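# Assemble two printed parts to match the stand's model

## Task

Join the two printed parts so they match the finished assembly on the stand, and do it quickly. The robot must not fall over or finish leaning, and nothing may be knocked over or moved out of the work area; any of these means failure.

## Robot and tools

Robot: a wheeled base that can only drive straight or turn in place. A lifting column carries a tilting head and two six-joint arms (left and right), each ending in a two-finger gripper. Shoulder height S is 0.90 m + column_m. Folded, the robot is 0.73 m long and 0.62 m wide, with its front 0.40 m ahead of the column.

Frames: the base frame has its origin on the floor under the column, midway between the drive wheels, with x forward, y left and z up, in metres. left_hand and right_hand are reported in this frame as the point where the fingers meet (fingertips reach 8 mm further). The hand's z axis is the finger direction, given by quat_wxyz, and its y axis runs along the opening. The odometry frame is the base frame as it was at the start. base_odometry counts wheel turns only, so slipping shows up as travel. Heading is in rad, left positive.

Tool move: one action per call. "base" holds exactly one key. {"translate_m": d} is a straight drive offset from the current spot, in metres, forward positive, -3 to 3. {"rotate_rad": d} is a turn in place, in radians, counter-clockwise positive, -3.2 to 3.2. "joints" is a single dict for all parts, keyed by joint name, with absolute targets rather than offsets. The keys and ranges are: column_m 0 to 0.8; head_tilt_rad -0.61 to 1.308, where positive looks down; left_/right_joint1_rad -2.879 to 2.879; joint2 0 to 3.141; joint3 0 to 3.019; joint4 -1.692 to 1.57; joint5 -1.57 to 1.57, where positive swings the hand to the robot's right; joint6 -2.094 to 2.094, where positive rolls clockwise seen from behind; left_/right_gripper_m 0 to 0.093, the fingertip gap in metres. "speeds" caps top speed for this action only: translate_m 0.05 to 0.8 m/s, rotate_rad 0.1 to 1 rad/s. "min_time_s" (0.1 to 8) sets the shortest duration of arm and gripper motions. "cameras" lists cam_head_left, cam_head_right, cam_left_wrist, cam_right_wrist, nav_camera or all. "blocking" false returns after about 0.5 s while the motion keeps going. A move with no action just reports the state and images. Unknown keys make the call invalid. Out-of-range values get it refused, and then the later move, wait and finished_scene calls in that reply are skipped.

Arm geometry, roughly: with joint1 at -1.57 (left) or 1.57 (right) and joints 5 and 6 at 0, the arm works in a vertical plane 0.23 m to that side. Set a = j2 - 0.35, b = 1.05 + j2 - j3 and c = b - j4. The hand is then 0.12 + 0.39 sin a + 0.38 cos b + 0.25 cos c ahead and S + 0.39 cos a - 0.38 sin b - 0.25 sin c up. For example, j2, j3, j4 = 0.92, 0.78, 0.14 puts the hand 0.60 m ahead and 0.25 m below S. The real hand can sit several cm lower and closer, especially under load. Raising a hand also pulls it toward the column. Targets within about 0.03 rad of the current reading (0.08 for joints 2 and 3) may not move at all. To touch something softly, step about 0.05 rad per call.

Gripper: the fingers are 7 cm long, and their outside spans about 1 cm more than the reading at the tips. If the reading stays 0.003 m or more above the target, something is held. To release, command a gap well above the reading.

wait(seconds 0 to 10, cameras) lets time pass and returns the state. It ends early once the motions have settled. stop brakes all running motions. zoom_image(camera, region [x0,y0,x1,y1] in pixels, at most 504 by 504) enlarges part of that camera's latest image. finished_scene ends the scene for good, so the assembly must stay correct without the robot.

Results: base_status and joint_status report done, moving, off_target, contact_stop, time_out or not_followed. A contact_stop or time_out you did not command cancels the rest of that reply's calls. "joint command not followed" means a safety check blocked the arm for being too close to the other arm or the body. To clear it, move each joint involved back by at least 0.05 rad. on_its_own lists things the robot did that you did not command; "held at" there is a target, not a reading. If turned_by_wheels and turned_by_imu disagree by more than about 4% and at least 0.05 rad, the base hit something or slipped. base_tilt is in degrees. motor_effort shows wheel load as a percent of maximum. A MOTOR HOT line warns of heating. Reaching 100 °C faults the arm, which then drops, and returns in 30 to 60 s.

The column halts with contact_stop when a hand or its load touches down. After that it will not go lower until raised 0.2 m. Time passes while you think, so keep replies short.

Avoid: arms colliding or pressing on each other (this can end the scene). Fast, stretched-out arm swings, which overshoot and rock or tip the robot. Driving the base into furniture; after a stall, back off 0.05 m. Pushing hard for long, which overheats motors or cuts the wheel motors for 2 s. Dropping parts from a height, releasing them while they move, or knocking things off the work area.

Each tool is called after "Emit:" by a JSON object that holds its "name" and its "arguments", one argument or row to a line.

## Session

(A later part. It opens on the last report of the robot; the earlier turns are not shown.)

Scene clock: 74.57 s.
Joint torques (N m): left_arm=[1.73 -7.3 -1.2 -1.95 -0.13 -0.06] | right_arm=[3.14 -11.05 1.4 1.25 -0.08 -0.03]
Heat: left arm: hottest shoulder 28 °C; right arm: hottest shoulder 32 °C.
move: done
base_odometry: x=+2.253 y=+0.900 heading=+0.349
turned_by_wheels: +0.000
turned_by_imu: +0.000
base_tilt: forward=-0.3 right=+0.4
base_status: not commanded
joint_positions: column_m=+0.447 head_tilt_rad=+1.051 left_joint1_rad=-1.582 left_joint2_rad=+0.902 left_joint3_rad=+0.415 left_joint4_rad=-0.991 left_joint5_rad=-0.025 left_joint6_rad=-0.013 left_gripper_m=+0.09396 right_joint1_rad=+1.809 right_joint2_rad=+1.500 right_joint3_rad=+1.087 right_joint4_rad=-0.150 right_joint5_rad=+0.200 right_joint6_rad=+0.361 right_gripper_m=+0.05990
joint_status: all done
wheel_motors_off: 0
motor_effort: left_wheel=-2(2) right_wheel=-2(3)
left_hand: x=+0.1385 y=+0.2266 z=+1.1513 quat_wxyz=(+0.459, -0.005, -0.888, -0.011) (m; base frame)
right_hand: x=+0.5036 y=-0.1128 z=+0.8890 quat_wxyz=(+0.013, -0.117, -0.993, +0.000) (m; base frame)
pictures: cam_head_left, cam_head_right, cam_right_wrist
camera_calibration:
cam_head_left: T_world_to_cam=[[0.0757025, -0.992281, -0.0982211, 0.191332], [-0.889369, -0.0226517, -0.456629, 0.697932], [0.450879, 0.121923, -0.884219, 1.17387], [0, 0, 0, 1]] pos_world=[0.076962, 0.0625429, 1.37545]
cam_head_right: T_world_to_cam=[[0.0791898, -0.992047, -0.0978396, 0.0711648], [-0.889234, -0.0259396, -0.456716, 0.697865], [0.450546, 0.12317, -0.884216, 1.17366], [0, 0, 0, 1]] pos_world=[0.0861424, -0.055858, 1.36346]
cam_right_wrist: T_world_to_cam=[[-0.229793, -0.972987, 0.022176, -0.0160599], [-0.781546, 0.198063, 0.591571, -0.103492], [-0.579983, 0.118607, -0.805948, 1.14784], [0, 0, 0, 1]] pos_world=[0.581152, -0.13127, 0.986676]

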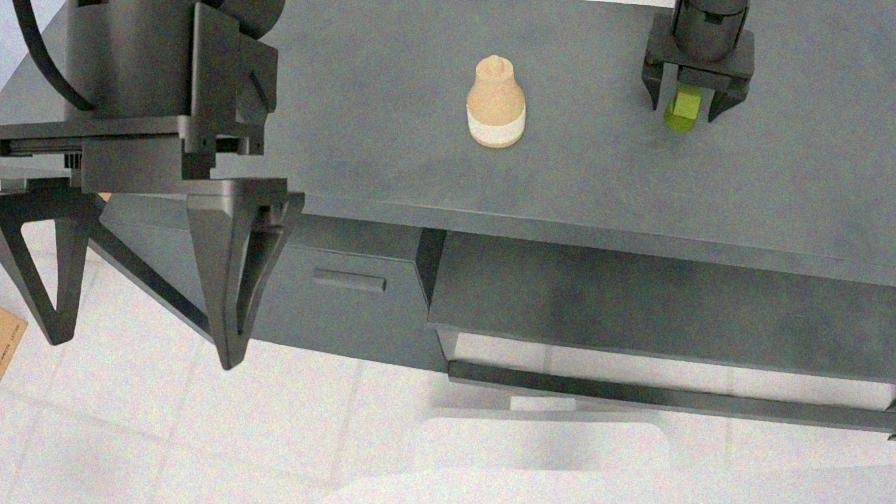

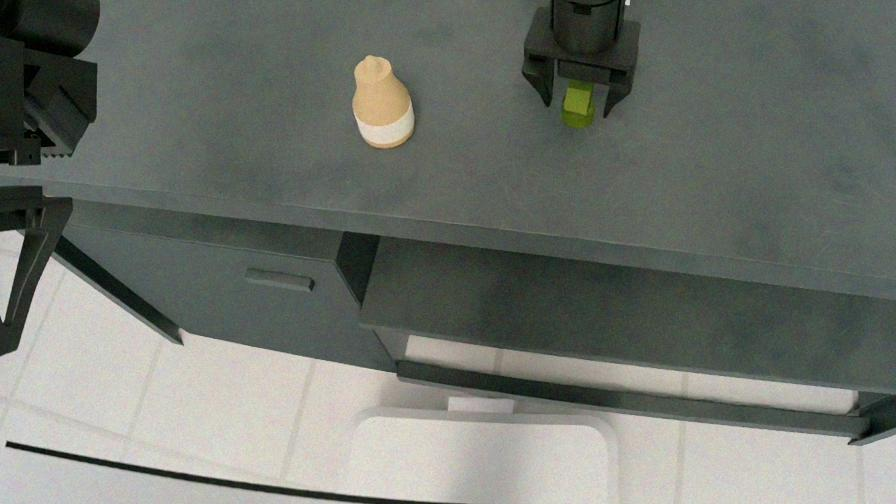

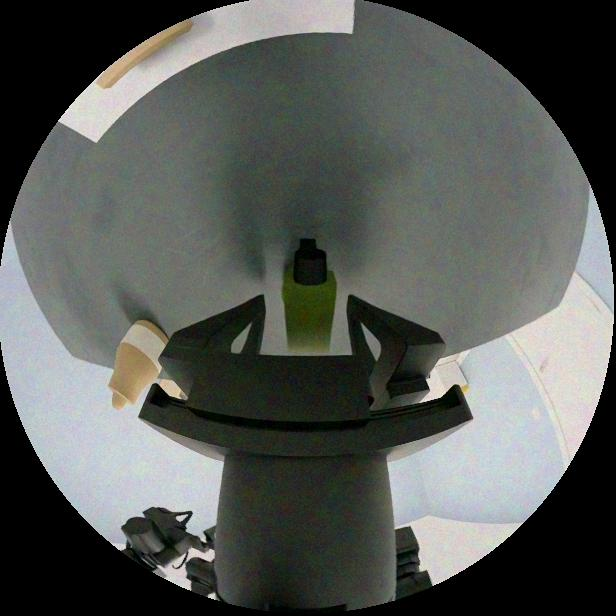

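Emit:
{"name": "move", "arguments": {
  "joints": {"right_gripper_m":0.012}
}}

Emit:
{"name": "move", "arguments": {
  "joints": {"column_m":0.62}
}}

Emit:
{"name": "move", "arguments": {
  "joints": {"right_joint1_rad":2.199,"right_joint2_rad":1.709,"right_joint3_rad":1.328,"right_joint4_rad":-0.226,"right_joint5_rad":0.535,"right_joint6_rad":0.54},
  "min_time_s": 1.5
}}

Emit:
{"name": "move", "arguments": {
  "joints": {"column_m":0.57},
  "cameras": ["cam_head_left","cam_head_right","cam_right_wrist"]
}}

Emit:
{"name": "zoom_image", "arguments": {
  "camera": "cam_head_left",
  "region": [440, 60, 580, 220]
}}

Emit:
{"name": "zoom_image", "arguments": {
  "camera": "cam_head_right",
  "region": [340, 60, 480, 220]
}}

Scene clock: 77.50 s.
Joint torques (N m): left_arm=[1.67 -7.36 -1.2 -1.96 -0.13 -0.06] | right_arm=[3.08 -11.05 1.39 1.25 -0.09 -0.03]
Heat: left arm: hottest shoulder 28 °C; right arm: hottest shoulder 32 °C.
move: off_target
base_odometry: x=+2.253 y=+0.900 heading=+0.349
turned_by_wheels: +0.000
turned_by_imu: +0.000
base_tilt: forward=-0.3 right=+0.4
base_status: not commanded
joint_positions: column_m=+0.447 head_tilt_rad=+1.051 left_joint1_rad=-1.582 left_joint2_rad=+0.902 left_joint3_rad=+0.415 left_joint4_rad=-0.991 left_joint5_rad=-0.025 left_joint6_rad=-0.013 left_gripper_m=+0.09396 right_joint1_rad=+1.809 right_joint2_rad=+1.500 right_joint3_rad=+1.087 right_joint4_rad=-0.150 right_joint5_rad=+0.200 right_joint6_rad=+0.361 right_gripper_m=+0.02881
joint_status: right_gripper_m off_target (ended at +0.02884, target +0.01200)
wheel_motors_off: 0
motor_effort: left_wheel=-1(2) right_wheel=-2(3)
left_hand: x=+0.1385 y=+0.2266 z=+1.1513 quat_wxyz=(+0.459, -0.005, -0.888, -0.011) (m; base frame)
right_hand: x=+0.5036 y=-0.1128 z=+0.8890 quat_wxyz=(+0.013, -0.117, -0.993, +0.000) (m; base frame)
pictures: none

Scene clock: 80.37 s.
Joint torques (N m): left_arm=[1.61 -7.3 -1.21 -1.94 -0.14 -0.06] | right_arm=[3.08 -11.05 1.39 1.25 -0.08 -0.03]
Heat: left arm: hottest shoulder 28 °C; right arm: hottest shoulder 32 °C.
move: done
base_odometry: x=+2.253 y=+0.900 heading=+0.349
turned_by_wheels: +0.000
turned_by_imu: +0.000
base_tilt: forward=-0.2 right=+0.5
base_status: not commanded
joint_positions: column_m=+0.620 head_tilt_rad=+1.051 left_joint1_rad=-1.582 left_joint2_rad=+0.902 left_joint3_rad=+0.415 left_joint4_rad=-0.991 left_joint5_rad=-0.025 left_joint6_rad=-0.013 left_gripper_m=+0.09396 right_joint1_rad=+1.809 right_joint2_rad=+1.501 right_joint3_rad=+1.087 right_joint4_rad=-0.150 right_joint5_rad=+0.200 right_joint6_rad=+0.361 right_gripper_m=+0.02881
joint_status: all done
wheel_motors_off: 0
motor_effort: left_wheel=-1(3) right_wheel=-3(4)
left_hand: x=+0.1385 y=+0.2266 z=+1.3242 quat_wxyz=(+0.459, -0.005, -0.888, -0.011) (m; base frame)
right_hand: x=+0.5032 y=-0.1128 z=+1.0615 quat_wxyz=(+0.014, -0.117, -0.993, +0.000) (m; base frame)
pictures: none

Scene clock: 82.17 s.
Joint torques (N m): left_arm=[1.61 -7.36 -1.24 -1.95 -0.13 -0.06] | right_arm=[9.58 -10.64 3.44 0.13 0.11 0.26]
Heat: left arm: hottest shoulder 28 °C; right arm: hottest shoulder 32 °C.
move: done
base_odometry: x=+2.253 y=+0.900 heading=+0.349
turned_by_wheels: +0.000
turned_by_imu: +0.000
base_tilt: forward=-0.2 right=+0.4
base_status: not commanded
joint_positions: column_m=+0.620 head_tilt_rad=+1.051 left_joint1_rad=-1.582 left_joint2_rad=+0.902 left_joint3_rad=+0.415 left_joint4_rad=-0.991 left_joint5_rad=-0.025 left_joint6_rad=-0.013 left_gripper_m=+0.09396 right_joint1_rad=+2.184 right_joint2_rad=+1.705 right_joint3_rad=+1.310 right_joint4_rad=-0.214 right_joint5_rad=+0.531 right_joint6_rad=+0.525 right_gripper_m=+0.02881
joint_status: all done
wheel_motors_off: 0
motor_effort: left_wheel=-3(3) right_wheel=-3(4)
left_hand: x=+0.1385 y=+0.2266 z=+1.3242 quat_wxyz=(+0.459, -0.005, -0.888, -0.011) (m; base frame)
right_hand: x=+0.4939 y=+0.0917 z=+1.0637 quat_wxyz=(-0.004, -0.094, -0.996, +0.003) (m; base frame)
pictures: none

Scene clock: 83.40 s.
Joint torques (N m): left_arm=[1.67 -7.36 -1.2 -1.96 -0.13 -0.06] | right_arm=[9.64 -10.75 3.34 0.13 0.11 0.25]
Heat: left arm: hottest shoulder 28 °C; right arm: hottest shoulder 32 °C.
move: done
base_odometry: x=+2.253 y=+0.900 heading=+0.349
turned_by_wheels: +0.000
turned_by_imu: +0.000
base_tilt: forward=-0.3 right=+0.4
base_status: not commanded
joint_positions: column_m=+0.570 head_tilt_rad=+1.051 left_joint1_rad=-1.582 left_joint2_rad=+0.902 left_joint3_rad=+0.415 left_joint4_rad=-0.991 left_joint5_rad=-0.025 left_joint6_rad=-0.013 left_gripper_m=+0.09396 right_joint1_rad=+2.184 right_joint2_rad=+1.707 right_joint3_rad=+1.311 right_joint4_rad=-0.214 right_joint5_rad=+0.531 right_joint6_rad=+0.525 right_gripper_m=+0.02881
joint_status: all done
wheel_motors_off: 0
motor_effort: left_wheel=-2(3) right_wheel=-3(4)
left_hand: x=+0.1385 y=+0.2266 z=+1.2743 quat_wxyz=(+0.459, -0.005, -0.888, -0.011) (m; base frame)
right_hand: x=+0.4932 y=+0.0920 z=+1.0130 quat_wxyz=(-0.004, -0.094, -0.996, +0.004) (m; base frame)
pictures: cam_head_left, cam_head_right, cam_right_wrist
camera_calibration:
cam_head_left: T_world_to_cam=[[0.0757025, -0.992281, -0.0982211, 0.203413], [-0.889369, -0.0226517, -0.456629, 0.754098], [0.450879, 0.121923, -0.884219, 1.28263], [0, 0, 0, 1]] pos_world=[0.076962, 0.0625429, 1.49845]
cam_head_right: T_world_to_cam=[[0.0791898, -0.992047, -0.0978396, 0.0831991], [-0.889234, -0.0259396, -0.456716, 0.754041], [0.450546, 0.12317, -0.884216, 1.28242], [0, 0, 0, 1]] pos_world=[0.0861424, -0.055858, 1.48646]
cam_right_wrist: T_world_to_cam=[[-0.184832, -0.982456, 0.0248345, 0.153999], [-0.809212, 0.166482, 0.563436, -0.18042], [-0.557686, 0.0840447, -0.825786, 1.22972], [0, 0, 0, 1]] pos_world=[0.568263, 0.0779825, 1.11332]

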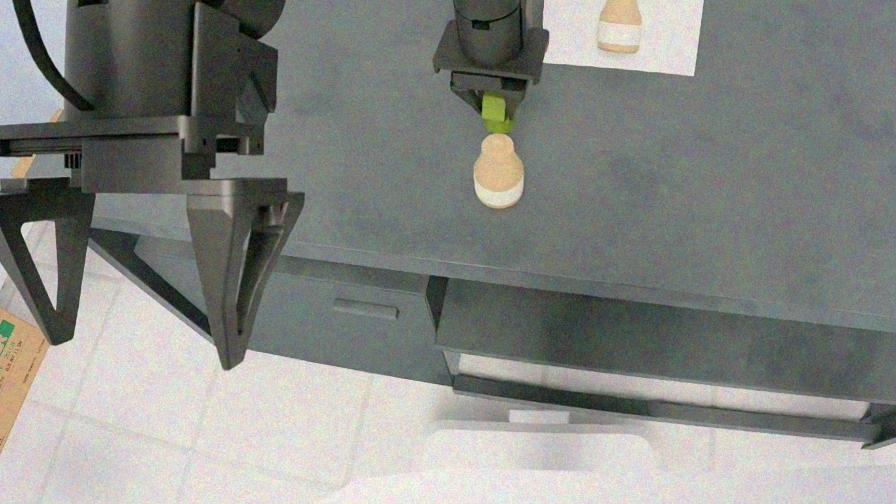

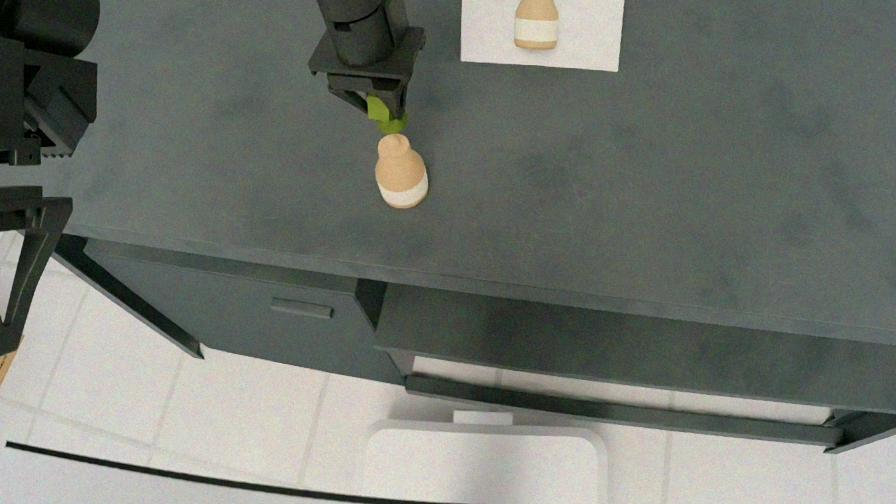

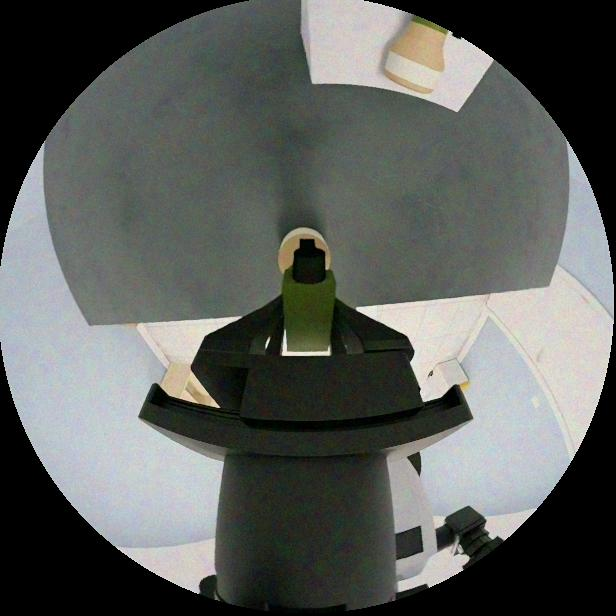

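Scaled by 3.150.

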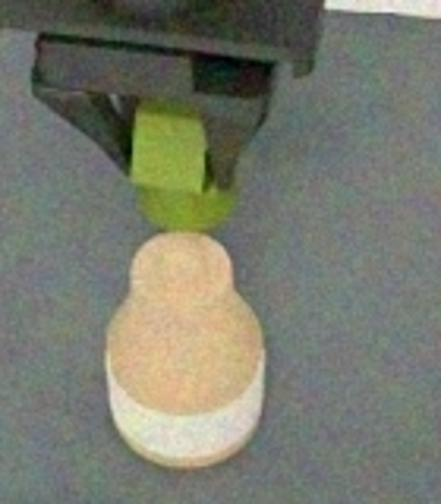

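Scaled by 3.150.

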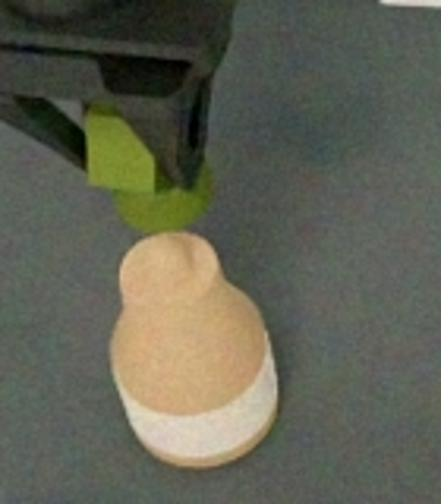

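Emit:
{"name": "move", "arguments": {
  "base": {"translate_m":-0.006},
  "joints": {"right_joint1_rad":2.24}
}}

Emit:
{"name": "move", "arguments": {
  "joints": {"right_joint1_rad":2.2},
  "cameras": ["cam_head_left","cam_head_right","cam_right_wrist"]
}}

Emit:
{"name": "zoom_image", "arguments": {
  "camera": "cam_head_left",
  "region": [440, 60, 580, 220]
}}

Emit:
{"name": "zoom_image", "arguments": {
  "camera": "cam_head_right",
  "region": [340, 60, 480, 220]
}}

Emit:
{"name": "zoom_image", "arguments": {
  "camera": "cam_right_wrist",
  "region": [200, 180, 440, 420]
}}

Scene clock: 88.43 s.
Joint torques (N m): left_arm=[1.73 -7.18 -1.17 -1.95 -0.14 -0.06] | right_arm=[9.52 -10.93 2.99 0.25 0.01 0.24]
Heat: left arm: hottest shoulder 28 °C; right arm: hottest shoulder 32 °C.
move: done
base_odometry: x=+2.248 y=+0.898 heading=+0.349
turned_by_wheels: +0.000
turned_by_imu: +0.000
base_tilt: forward=-0.3 right=+0.4
base_status: done
joint_positions: column_m=+0.570 head_tilt_rad=+1.051 left_joint1_rad=-1.582 left_joint2_rad=+0.902 left_joint3_rad=+0.414 left_joint4_rad=-0.991 left_joint5_rad=-0.025 left_joint6_rad=-0.013 left_gripper_m=+0.09396 right_joint1_rad=+2.234 right_joint2_rad=+1.710 right_joint3_rad=+1.317 right_joint4_rad=-0.217 right_joint5_rad=+0.533 right_joint6_rad=+0.525 right_gripper_m=+0.02881
joint_status: all done
wheel_motors_off: 0
motor_effort: left_wheel=-2(37) right_wheel=-2(51)
left_hand: x=+0.1383 y=+0.2266 z=+1.2744 quat_wxyz=(+0.459, -0.005, -0.888, -0.011) (m; base frame)
right_hand: x=+0.4864 y=+0.1224 z=+1.0267 quat_wxyz=(-0.002, -0.082, -0.996, -0.017) (m; base frame)
pictures: none

Scene clock: 89.10 s.
Joint torques (N m): left_arm=[1.67 -7.3 -1.16 -1.98 -0.14 -0.05] | right_arm=[8.35 -10.93 2.92 0.25 0.03 0.24]
Heat: left arm: hottest shoulder 28 °C; right arm: hottest shoulder 32 °C.
move: done
base_odometry: x=+2.248 y=+0.898 heading=+0.349
turned_by_wheels: +0.000
turned_by_imu: +0.000
base_tilt: forward=-0.3 right=+0.4
base_status: not commanded
joint_positions: column_m=+0.570 head_tilt_rad=+1.051 left_joint1_rad=-1.582 left_joint2_rad=+0.902 left_joint3_rad=+0.414 left_joint4_rad=-0.991 left_joint5_rad=-0.025 left_joint6_rad=-0.013 left_gripper_m=+0.09396 right_joint1_rad=+2.204 right_joint2_rad=+1.710 right_joint3_rad=+1.317 right_joint4_rad=-0.217 right_joint5_rad=+0.533 right_joint6_rad=+0.525 right_gripper_m=+0.02881
joint_status: all done
wheel_motors_off: 0
motor_effort: left_wheel=-1(2) right_wheel=-2(3)
left_hand: x=+0.1383 y=+0.2266 z=+1.2744 quat_wxyz=(+0.459, -0.005, -0.888, -0.011) (m; base frame)
right_hand: x=+0.4915 y=+0.1045 z=+1.0179 quat_wxyz=(-0.004, -0.090, -0.996, -0.004) (m; base frame)
pictures: cam_head_left, cam_head_right, cam_right_wrist
camera_calibration:
cam_head_left: T_world_to_cam=[[0.0756889, -0.992281, -0.0982341, 0.203423], [-0.889471, -0.022661, -0.45643, 0.753763], [0.45068, 0.121923, -0.88432, 1.28271], [0, 0, 0, 1]] pos_world=[0.0769635, 0.0625429, 1.49835]
cam_head_right: T_world_to_cam=[[0.0791762, -0.992046, -0.0978534, 0.0832206], [-0.889336, -0.025949, -0.456517, 0.753753], [0.450346, 0.12317, -0.884317, 1.28258], [0, 0, 0, 1]] pos_world=[0.0861436, -0.055858, 1.48646]
cam_right_wrist: T_world_to_cam=[[-0.176217, -0.984308, 0.00925368, 0.177672], [-0.81132, 0.150558, 0.564883, -0.18548], [-0.557412, 0.0920342, -0.825119, 1.23022], [0, 0, 0, 1]] pos_world=[0.566566, 0.0895869, 1.11821]

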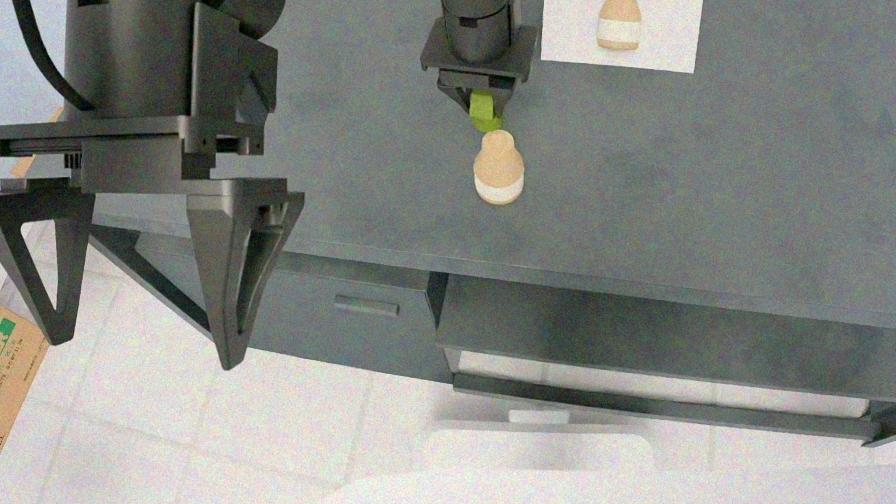

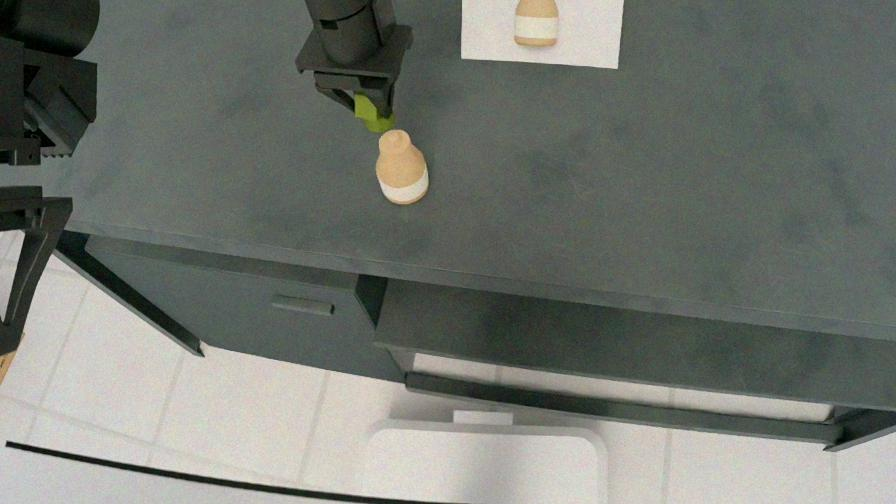

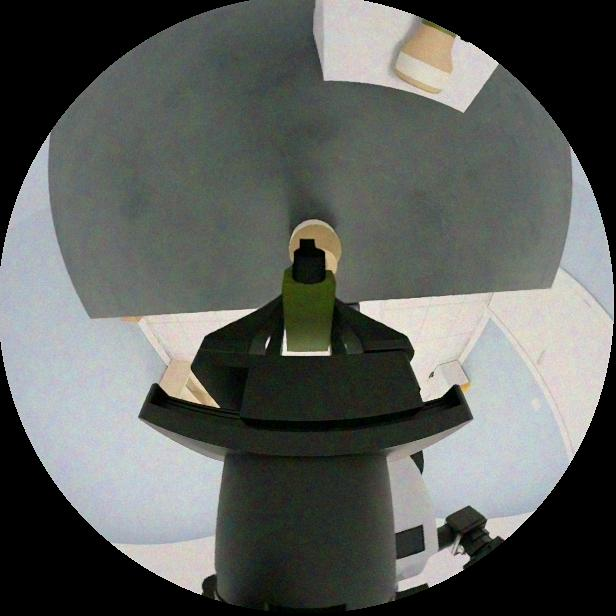

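Scaled by 3.150.

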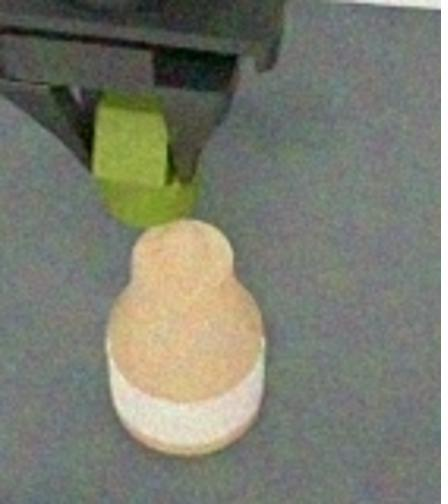

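Scaled by 3.150.

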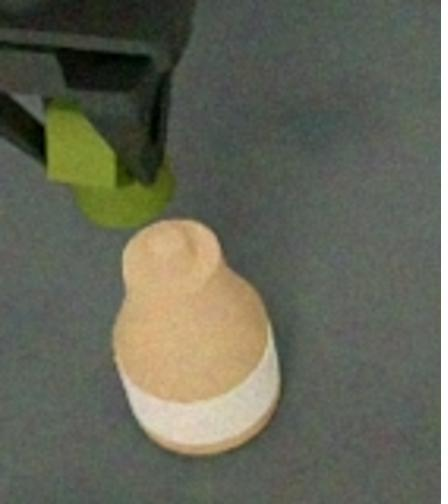

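Scaled by 2.100 from the camera's 616x616 image, which has a finer 880x880 frame.

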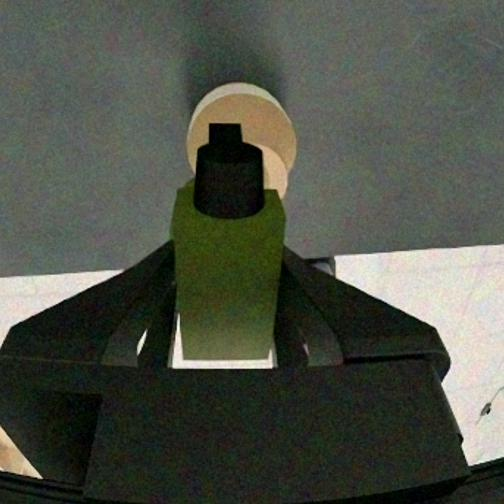

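Emit:
{"name": "move", "arguments": {
  "base": {"translate_m":-0.006},
  "joints": {"right_joint1_rad":2.181}
}}

Emit:
{"name": "move", "arguments": {
  "joints": {"column_m":0.548},
  "cameras": ["cam_head_left","cam_head_right","cam_right_wrist"]
}}

Emit:
{"name": "zoom_image", "arguments": {
  "camera": "cam_head_left",
  "region": [440, 60, 580, 220]
}}

Emit:
{"name": "zoom_image", "arguments": {
  "camera": "cam_head_right",
  "region": [340, 60, 480, 220]
}}

Emit:
{"name": "zoom_image", "arguments": {
  "camera": "cam_right_wrist",
  "region": [200, 180, 440, 420]
}}

Scene clock: 91.30 s.
Joint torques (N m): left_arm=[1.67 -7.59 -1.24 -1.98 -0.13 -0.06] | right_arm=[7.82 -11.22 2.61 0.32 0.04 0.25]
Heat: left arm: hottest shoulder 28 °C; right arm: hottest shoulder 32 °C.
move: done
base_odometry: x=+2.242 y=+0.896 heading=+0.349
turned_by_wheels: +0.000
turned_by_imu: +0.000
base_tilt: forward=-0.3 right=+0.4
base_status: done
joint_positions: column_m=+0.570 head_tilt_rad=+1.051 left_joint1_rad=-1.582 left_joint2_rad=+0.902 left_joint3_rad=+0.414 left_joint4_rad=-0.991 left_joint5_rad=-0.025 left_joint6_rad=-0.013 left_gripper_m=+0.09396 right_joint1_rad=+2.190 right_joint2_rad=+1.712 right_joint3_rad=+1.320 right_joint4_rad=-0.218 right_joint5_rad=+0.533 right_joint6_rad=+0.525 right_gripper_m=+0.02881
joint_status: all done
wheel_motors_off: 0
motor_effort: left_wheel=-2(38) right_wheel=-2(53)
left_hand: x=+0.1383 y=+0.2266 z=+1.2744 quat_wxyz=(+0.459, -0.005, -0.888, -0.011) (m; base frame)
right_hand: x=+0.4937 y=+0.0967 z=+1.0132 quat_wxyz=(-0.004, -0.093, -0.996, +0.002) (m; base frame)
pictures: none

Scene clock: 92.17 s.
Joint torques (N m): left_arm=[1.67 -7.24 -1.17 -1.96 -0.14 -0.06] | right_arm=[7.88 -11.16 2.62 0.32 0.03 0.25]
Heat: left arm: hottest shoulder 28 °C; right arm: hottest shoulder 32 °C.
move: done
base_odometry: x=+2.242 y=+0.896 heading=+0.349
turned_by_wheels: +0.000
turned_by_imu: +0.000
base_tilt: forward=-0.3 right=+0.4
base_status: not commanded
joint_positions: column_m=+0.548 head_tilt_rad=+1.051 left_joint1_rad=-1.582 left_joint2_rad=+0.902 left_joint3_rad=+0.414 left_joint4_rad=-0.991 left_joint5_rad=-0.025 left_joint6_rad=-0.013 left_gripper_m=+0.09396 right_joint1_rad=+2.190 right_joint2_rad=+1.712 right_joint3_rad=+1.320 right_joint4_rad=-0.218 right_joint5_rad=+0.533 right_joint6_rad=+0.525 right_gripper_m=+0.02881
joint_status: all done
wheel_motors_off: 0
motor_effort: left_wheel=-2(3) right_wheel=-2(3)
left_hand: x=+0.1383 y=+0.2266 z=+1.2524 quat_wxyz=(+0.459, -0.005, -0.888, -0.011) (m; base frame)
right_hand: x=+0.4938 y=+0.0965 z=+0.9911 quat_wxyz=(-0.004, -0.093, -0.996, +0.002) (m; base frame)
pictures: cam_head_left, cam_head_right, cam_right_wrist
camera_calibration:
cam_head_left: T_world_to_cam=[[0.0756771, -0.99228, -0.0982482, 0.201284], [-0.889512, -0.0226551, -0.45635, 0.743607], [0.450601, 0.121928, -0.88436, 1.26331], [0, 0, 0, 1]] pos_world=[0.0769641, 0.0625428, 1.47634]
cam_head_right: T_world_to_cam=[[0.0791645, -0.992046, -0.0978678, 0.0810899], [-0.889378, -0.025943, -0.456437, 0.743597], [0.450267, 0.123175, -0.884357, 1.26319], [0, 0, 0, 1]] pos_world=[0.0861442, -0.055858, 1.46446]
cam_right_wrist: T_world_to_cam=[[-0.182616, -0.982944, 0.0217542, 0.161117], [-0.809781, 0.16292, 0.563659, -0.168008], [-0.557589, 0.085317, -0.825721, 1.21145], [0, 0, 0, 1]] pos_world=[0.568864, 0.0823839, 1.09151]

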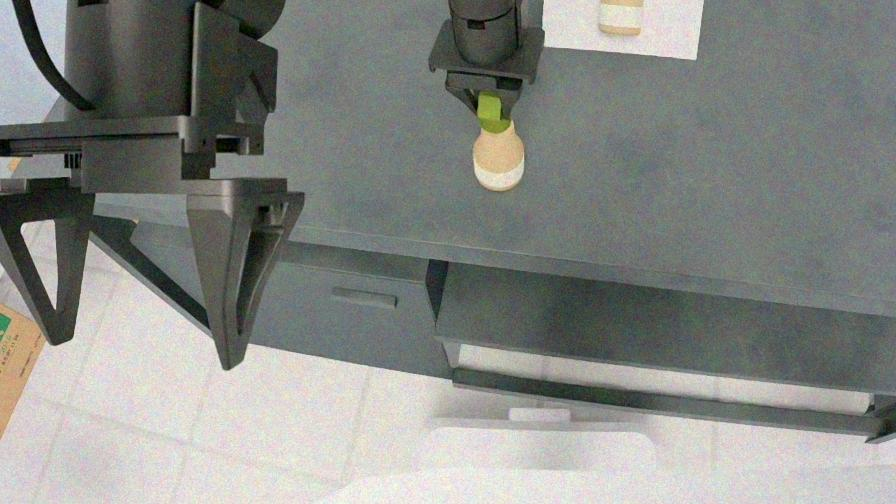

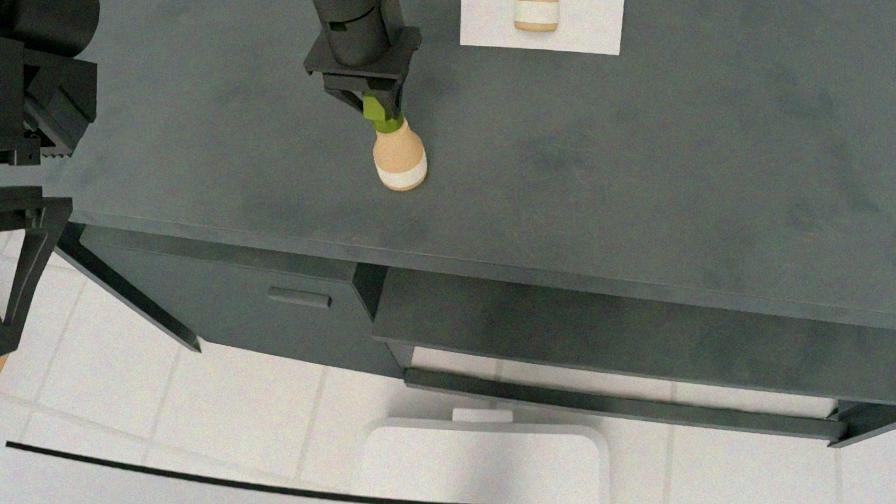

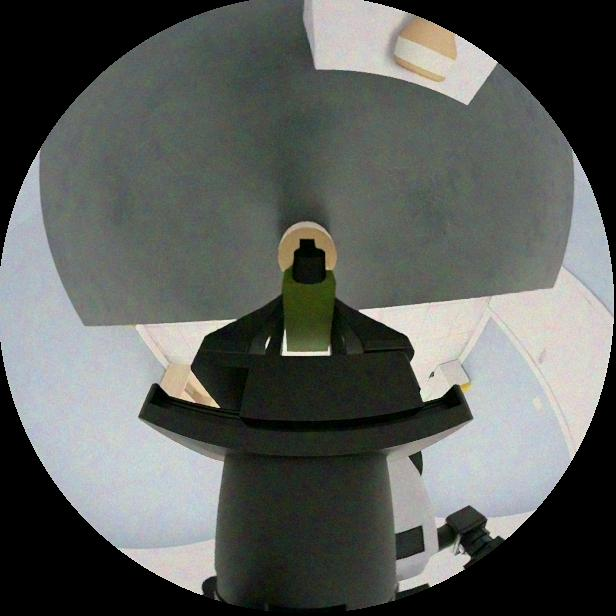

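Scaled by 3.150.

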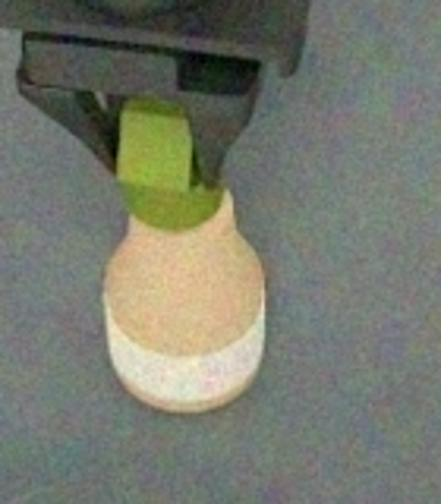

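Scaled by 3.150.

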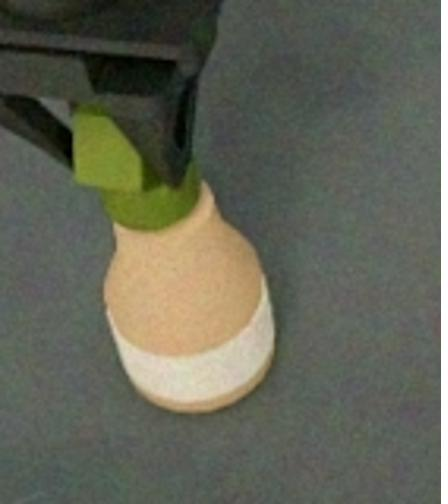

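Scaled by 2.100 from the camera's 616x616 image, which has a finer 880x880 frame.

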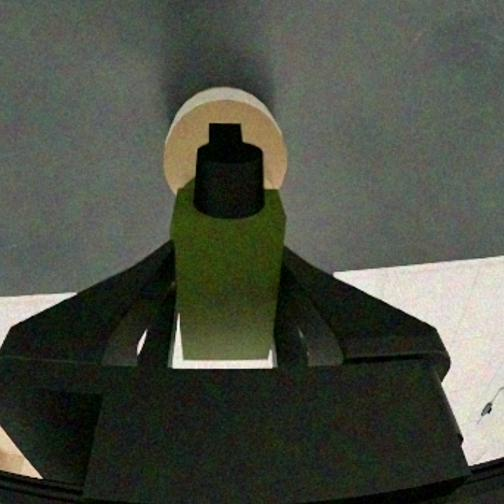

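Emit:
{"name": "move", "arguments": {
  "joints": {"right_joint1_rad":2.174}
}}

Emit:
{"name": "move", "arguments": {
  "joints": {"column_m":0.534}
}}

Emit:
{"name": "move", "arguments": {
  "joints": {"column_m":0.527},
  "cameras": ["cam_head_left","cam_head_right"]
}}

Emit:
{"name": "zoom_image", "arguments": {
  "camera": "cam_head_left",
  "region": [440, 60, 580, 220]
}}

Emit:
{"name": "zoom_image", "arguments": {
  "camera": "cam_head_right",
  "region": [340, 60, 480, 220]
}}

Scene clock: 93.40 s.
Joint torques (N m): left_arm=[1.67 -7.3 -1.18 -1.95 -0.13 -0.06] | right_arm=[7.65 -11.22 2.62 0.31 0.04 0.25]
Heat: left arm: hottest shoulder 28 °C; right arm: hottest shoulder 32 °C.
move: done
base_odometry: x=+2.242 y=+0.896 heading=+0.349
turned_by_wheels: +0.000
turned_by_imu: +0.000
base_tilt: forward=-0.3 right=+0.4
base_status: not commanded
joint_positions: column_m=+0.548 head_tilt_rad=+1.051 left_joint1_rad=-1.582 left_joint2_rad=+0.902 left_joint3_rad=+0.414 left_joint4_rad=-0.991 left_joint5_rad=-0.025 left_joint6_rad=-0.013 left_gripper_m=+0.09396 right_joint1_rad=+2.186 right_joint2_rad=+1.712 right_joint3_rad=+1.320 right_joint4_rad=-0.218 right_joint5_rad=+0.533 right_joint6_rad=+0.525 right_gripper_m=+0.02881
joint_status: all done
wheel_motors_off: 0
motor_effort: left_wheel=-2(3) right_wheel=-3(3)
left_hand: x=+0.1383 y=+0.2266 z=+1.2524 quat_wxyz=(+0.459, -0.005, -0.888, -0.011) (m; base frame)
right_hand: x=+0.4944 y=+0.0940 z=+0.9899 quat_wxyz=(-0.004, -0.094, -0.996, +0.004) (m; base frame)
pictures: none

Scene clock: 94.17 s.
Joint torques (N m): left_arm=[1.67 -7.36 -1.14 -1.98 -0.13 -0.05] | right_arm=[7.41 -9.99 2.77 0.77 -0.02 0.24]
Heat: left arm: hottest shoulder 28 °C; right arm: hottest shoulder 32 °C.
move: done
base_odometry: x=+2.242 y=+0.896 heading=+0.349
turned_by_wheels: +0.000
turned_by_imu: +0.000
base_tilt: forward=-0.3 right=+0.4
base_status: not commanded
joint_positions: column_m=+0.534 head_tilt_rad=+1.051 left_joint1_rad=-1.582 left_joint2_rad=+0.902 left_joint3_rad=+0.414 left_joint4_rad=-0.991 left_joint5_rad=-0.025 left_joint6_rad=-0.013 left_gripper_m=+0.09396 right_joint1_rad=+2.188 right_joint2_rad=+1.695 right_joint3_rad=+1.320 right_joint4_rad=-0.228 right_joint5_rad=+0.535 right_joint6_rad=+0.526 right_gripper_m=+0.02881
joint_status: all done
wheel_motors_off: 0
motor_effort: left_wheel=-1(2) right_wheel=-2(3)
left_hand: x=+0.1383 y=+0.2266 z=+1.2384 quat_wxyz=(+0.459, -0.005, -0.888, -0.011) (m; base frame)
right_hand: x=+0.5013 y=+0.0936 z=+0.9836 quat_wxyz=(-0.007, -0.095, -0.995, +0.002) (m; base frame)
pictures: none

Scene clock: 94.80 s.
Joint torques (N m): left_arm=[1.61 -7.3 -1.13 -1.96 -0.13 -0.06] | right_arm=[7.18 -8.94 2.92 1.14 -0.27 0.24]
Heat: left arm: hottest shoulder 28 °C; right arm: hottest shoulder 32 °C.
move: done
base_odometry: x=+2.242 y=+0.896 heading=+0.349
turned_by_wheels: +0.000
turned_by_imu: +0.000
base_tilt: forward=-0.3 right=+0.4
base_status: not commanded
joint_positions: column_m=+0.527 head_tilt_rad=+1.051 left_joint1_rad=-1.582 left_joint2_rad=+0.902 left_joint3_rad=+0.414 left_joint4_rad=-0.991 left_joint5_rad=-0.025 left_joint6_rad=-0.013 left_gripper_m=+0.09396 right_joint1_rad=+2.194 right_joint2_rad=+1.680 right_joint3_rad=+1.320 right_joint4_rad=-0.236 right_joint5_rad=+0.542 right_joint6_rad=+0.526 right_gripper_m=+0.02881
joint_status: all done
wheel_motors_off: 0
motor_effort: left_wheel=-1(2) right_wheel=-2(2)
left_hand: x=+0.1383 y=+0.2266 z=+1.2314 quat_wxyz=(+0.459, -0.005, -0.888, -0.011) (m; base frame)
right_hand: x=+0.5070 y=+0.0944 z=+0.9843 quat_wxyz=(-0.011, -0.096, -0.995, +0.001) (m; base frame)
pictures: cam_head_left, cam_head_right
camera_calibration:
cam_head_left: T_world_to_cam=[[0.0756771, -0.99228, -0.0982482, 0.199221], [-0.889512, -0.0226551, -0.45635, 0.734023], [0.450601, 0.121928, -0.88436, 1.24474], [0, 0, 0, 1]] pos_world=[0.0769641, 0.0625428, 1.45534]
cam_head_right: T_world_to_cam=[[0.0791645, -0.992046, -0.0978678, 0.0790347], [-0.889378, -0.025943, -0.456437, 0.734012], [0.450267, 0.123175, -0.884357, 1.24462], [0, 0, 0, 1]] pos_world=[0.0861442, -0.055858, 1.44346]

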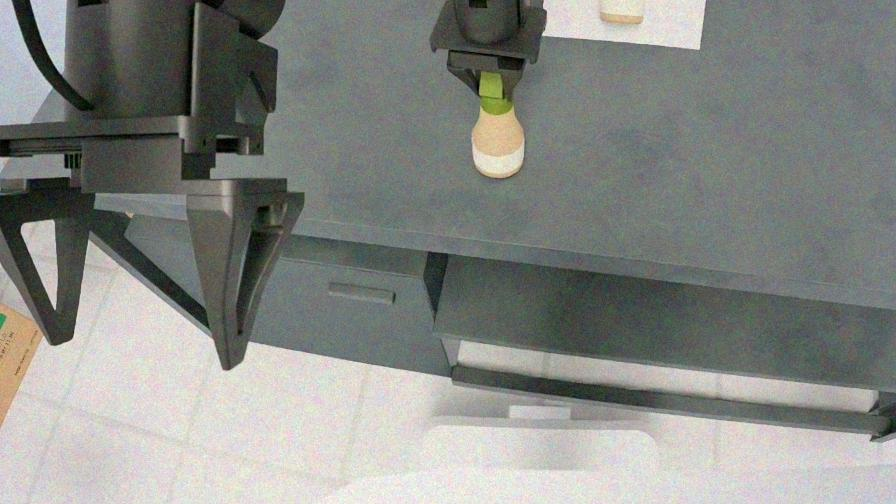

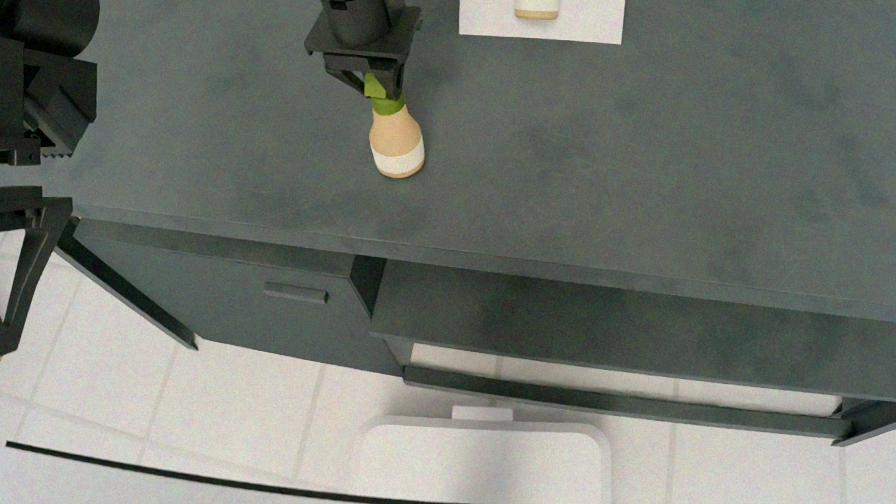

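Scaled by 3.150.

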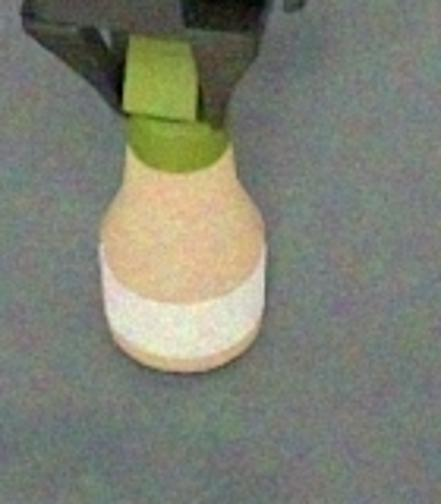

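Scaled by 3.150.

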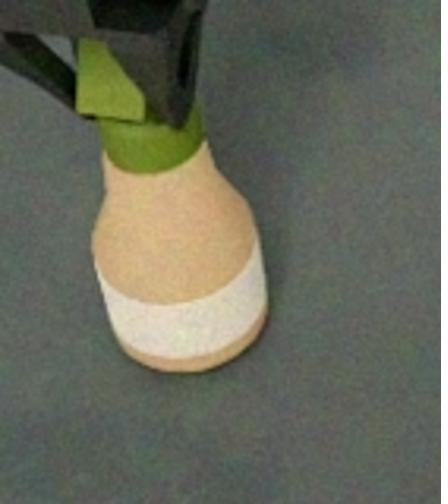

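Emit:
{"name": "move", "arguments": {
  "base": {"translate_m":-0.012},
  "speeds": {"translate_m":0.05},
  "cameras": ["cam_head_left","cam_head_right"]
}}

Emit:
{"name": "zoom_image", "arguments": {
  "camera": "cam_head_left",
  "region": [440, 60, 580, 220]
}}

Emit:
{"name": "zoom_image", "arguments": {
  "camera": "cam_head_right",
  "region": [340, 60, 480, 220]
}}

Scene clock: 97.73 s.
Joint torques (N m): left_arm=[1.73 -7.36 -1.25 -1.98 -0.14 -0.06] | right_arm=[6.95 -9.47 2.84 1.07 -0.19 0.23]
Heat: left arm: hottest shoulder 28 °C; right arm: hottest shoulder 32 °C.
move: done
base_odometry: x=+2.231 y=+0.892 heading=+0.349
turned_by_wheels: +0.000
turned_by_imu: +0.000
base_tilt: forward=-0.3 right=+0.4
base_status: done
joint_positions: column_m=+0.527 head_tilt_rad=+1.051 left_joint1_rad=-1.582 left_joint2_rad=+0.901 left_joint3_rad=+0.415 left_joint4_rad=-0.991 left_joint5_rad=-0.025 left_joint6_rad=-0.013 left_gripper_m=+0.09396 right_joint1_rad=+2.194 right_joint2_rad=+1.684 right_joint3_rad=+1.320 right_joint4_rad=-0.235 right_joint5_rad=+0.540 right_joint6_rad=+0.527 right_gripper_m=+0.02881
joint_status: not commanded
wheel_motors_off: 0
motor_effort: left_wheel=-2(43) right_wheel=-2(49)
left_hand: x=+0.1388 y=+0.2266 z=+1.2313 quat_wxyz=(+0.459, -0.005, -0.888, -0.011) (m; base frame)
right_hand: x=+0.5052 y=+0.0950 z=+0.9824 quat_wxyz=(-0.010, -0.096, -0.995, +0.001) (m; base frame)
pictures: cam_head_left, cam_head_right
camera_calibration:
cam_head_left: T_world_to_cam=[[0.0756771, -0.99228, -0.0982482, 0.199221], [-0.889512, -0.0226551, -0.45635, 0.734023], [0.450601, 0.121928, -0.88436, 1.24474], [0, 0, 0, 1]] pos_world=[0.0769641, 0.0625428, 1.45534]
cam_head_right: T_world_to_cam=[[0.0791645, -0.992046, -0.0978678, 0.0790347], [-0.889378, -0.025943, -0.456437, 0.734012], [0.450267, 0.123175, -0.884357, 1.24462], [0, 0, 0, 1]] pos_world=[0.0861442, -0.055858, 1.44346]

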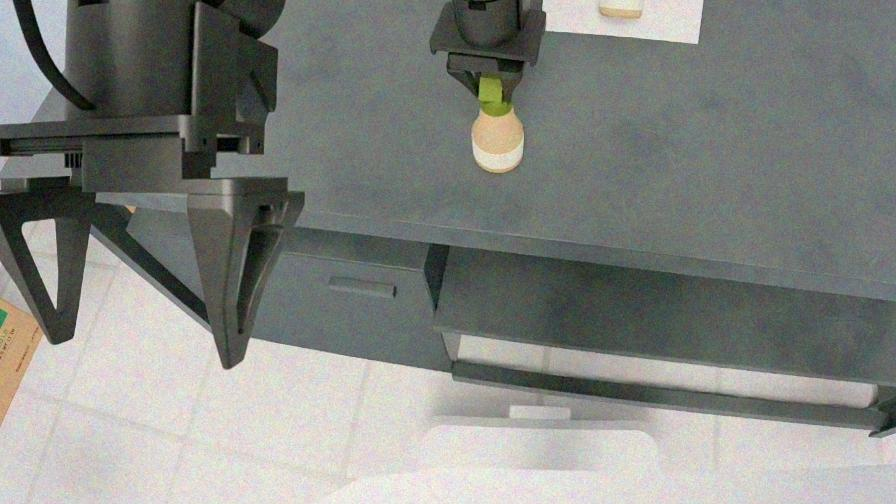

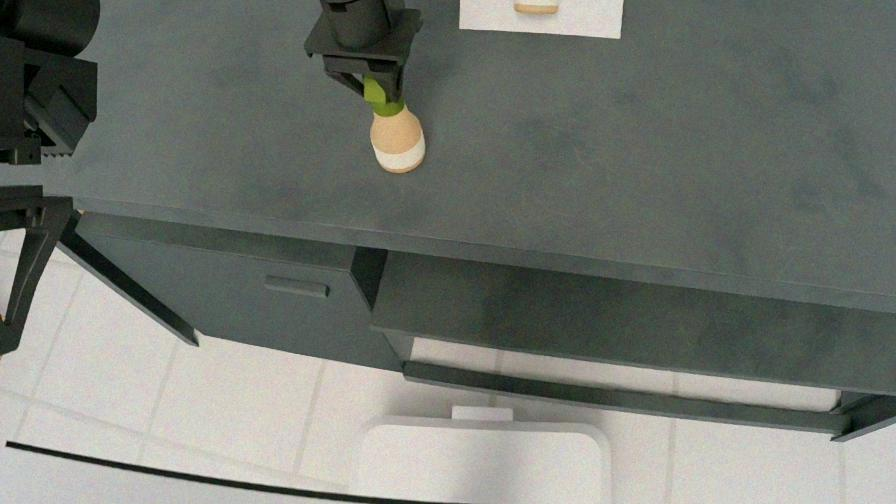

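Scaled by 3.150.

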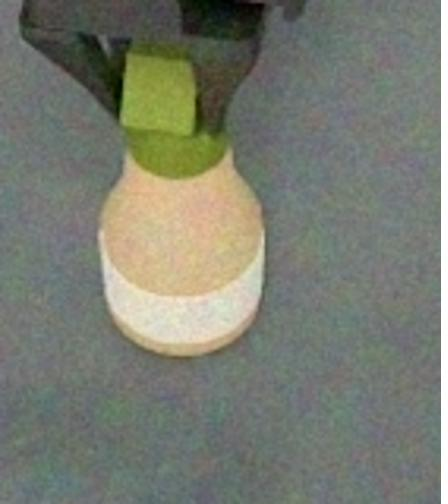

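Scaled by 3.150.

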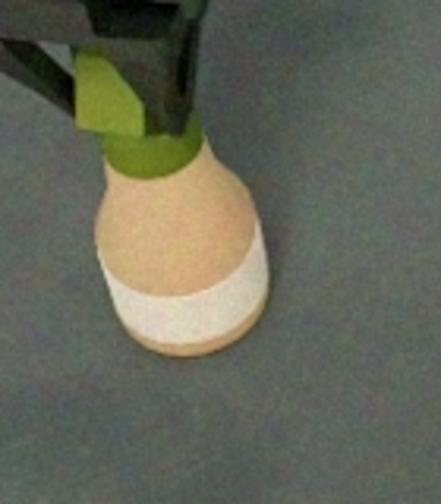

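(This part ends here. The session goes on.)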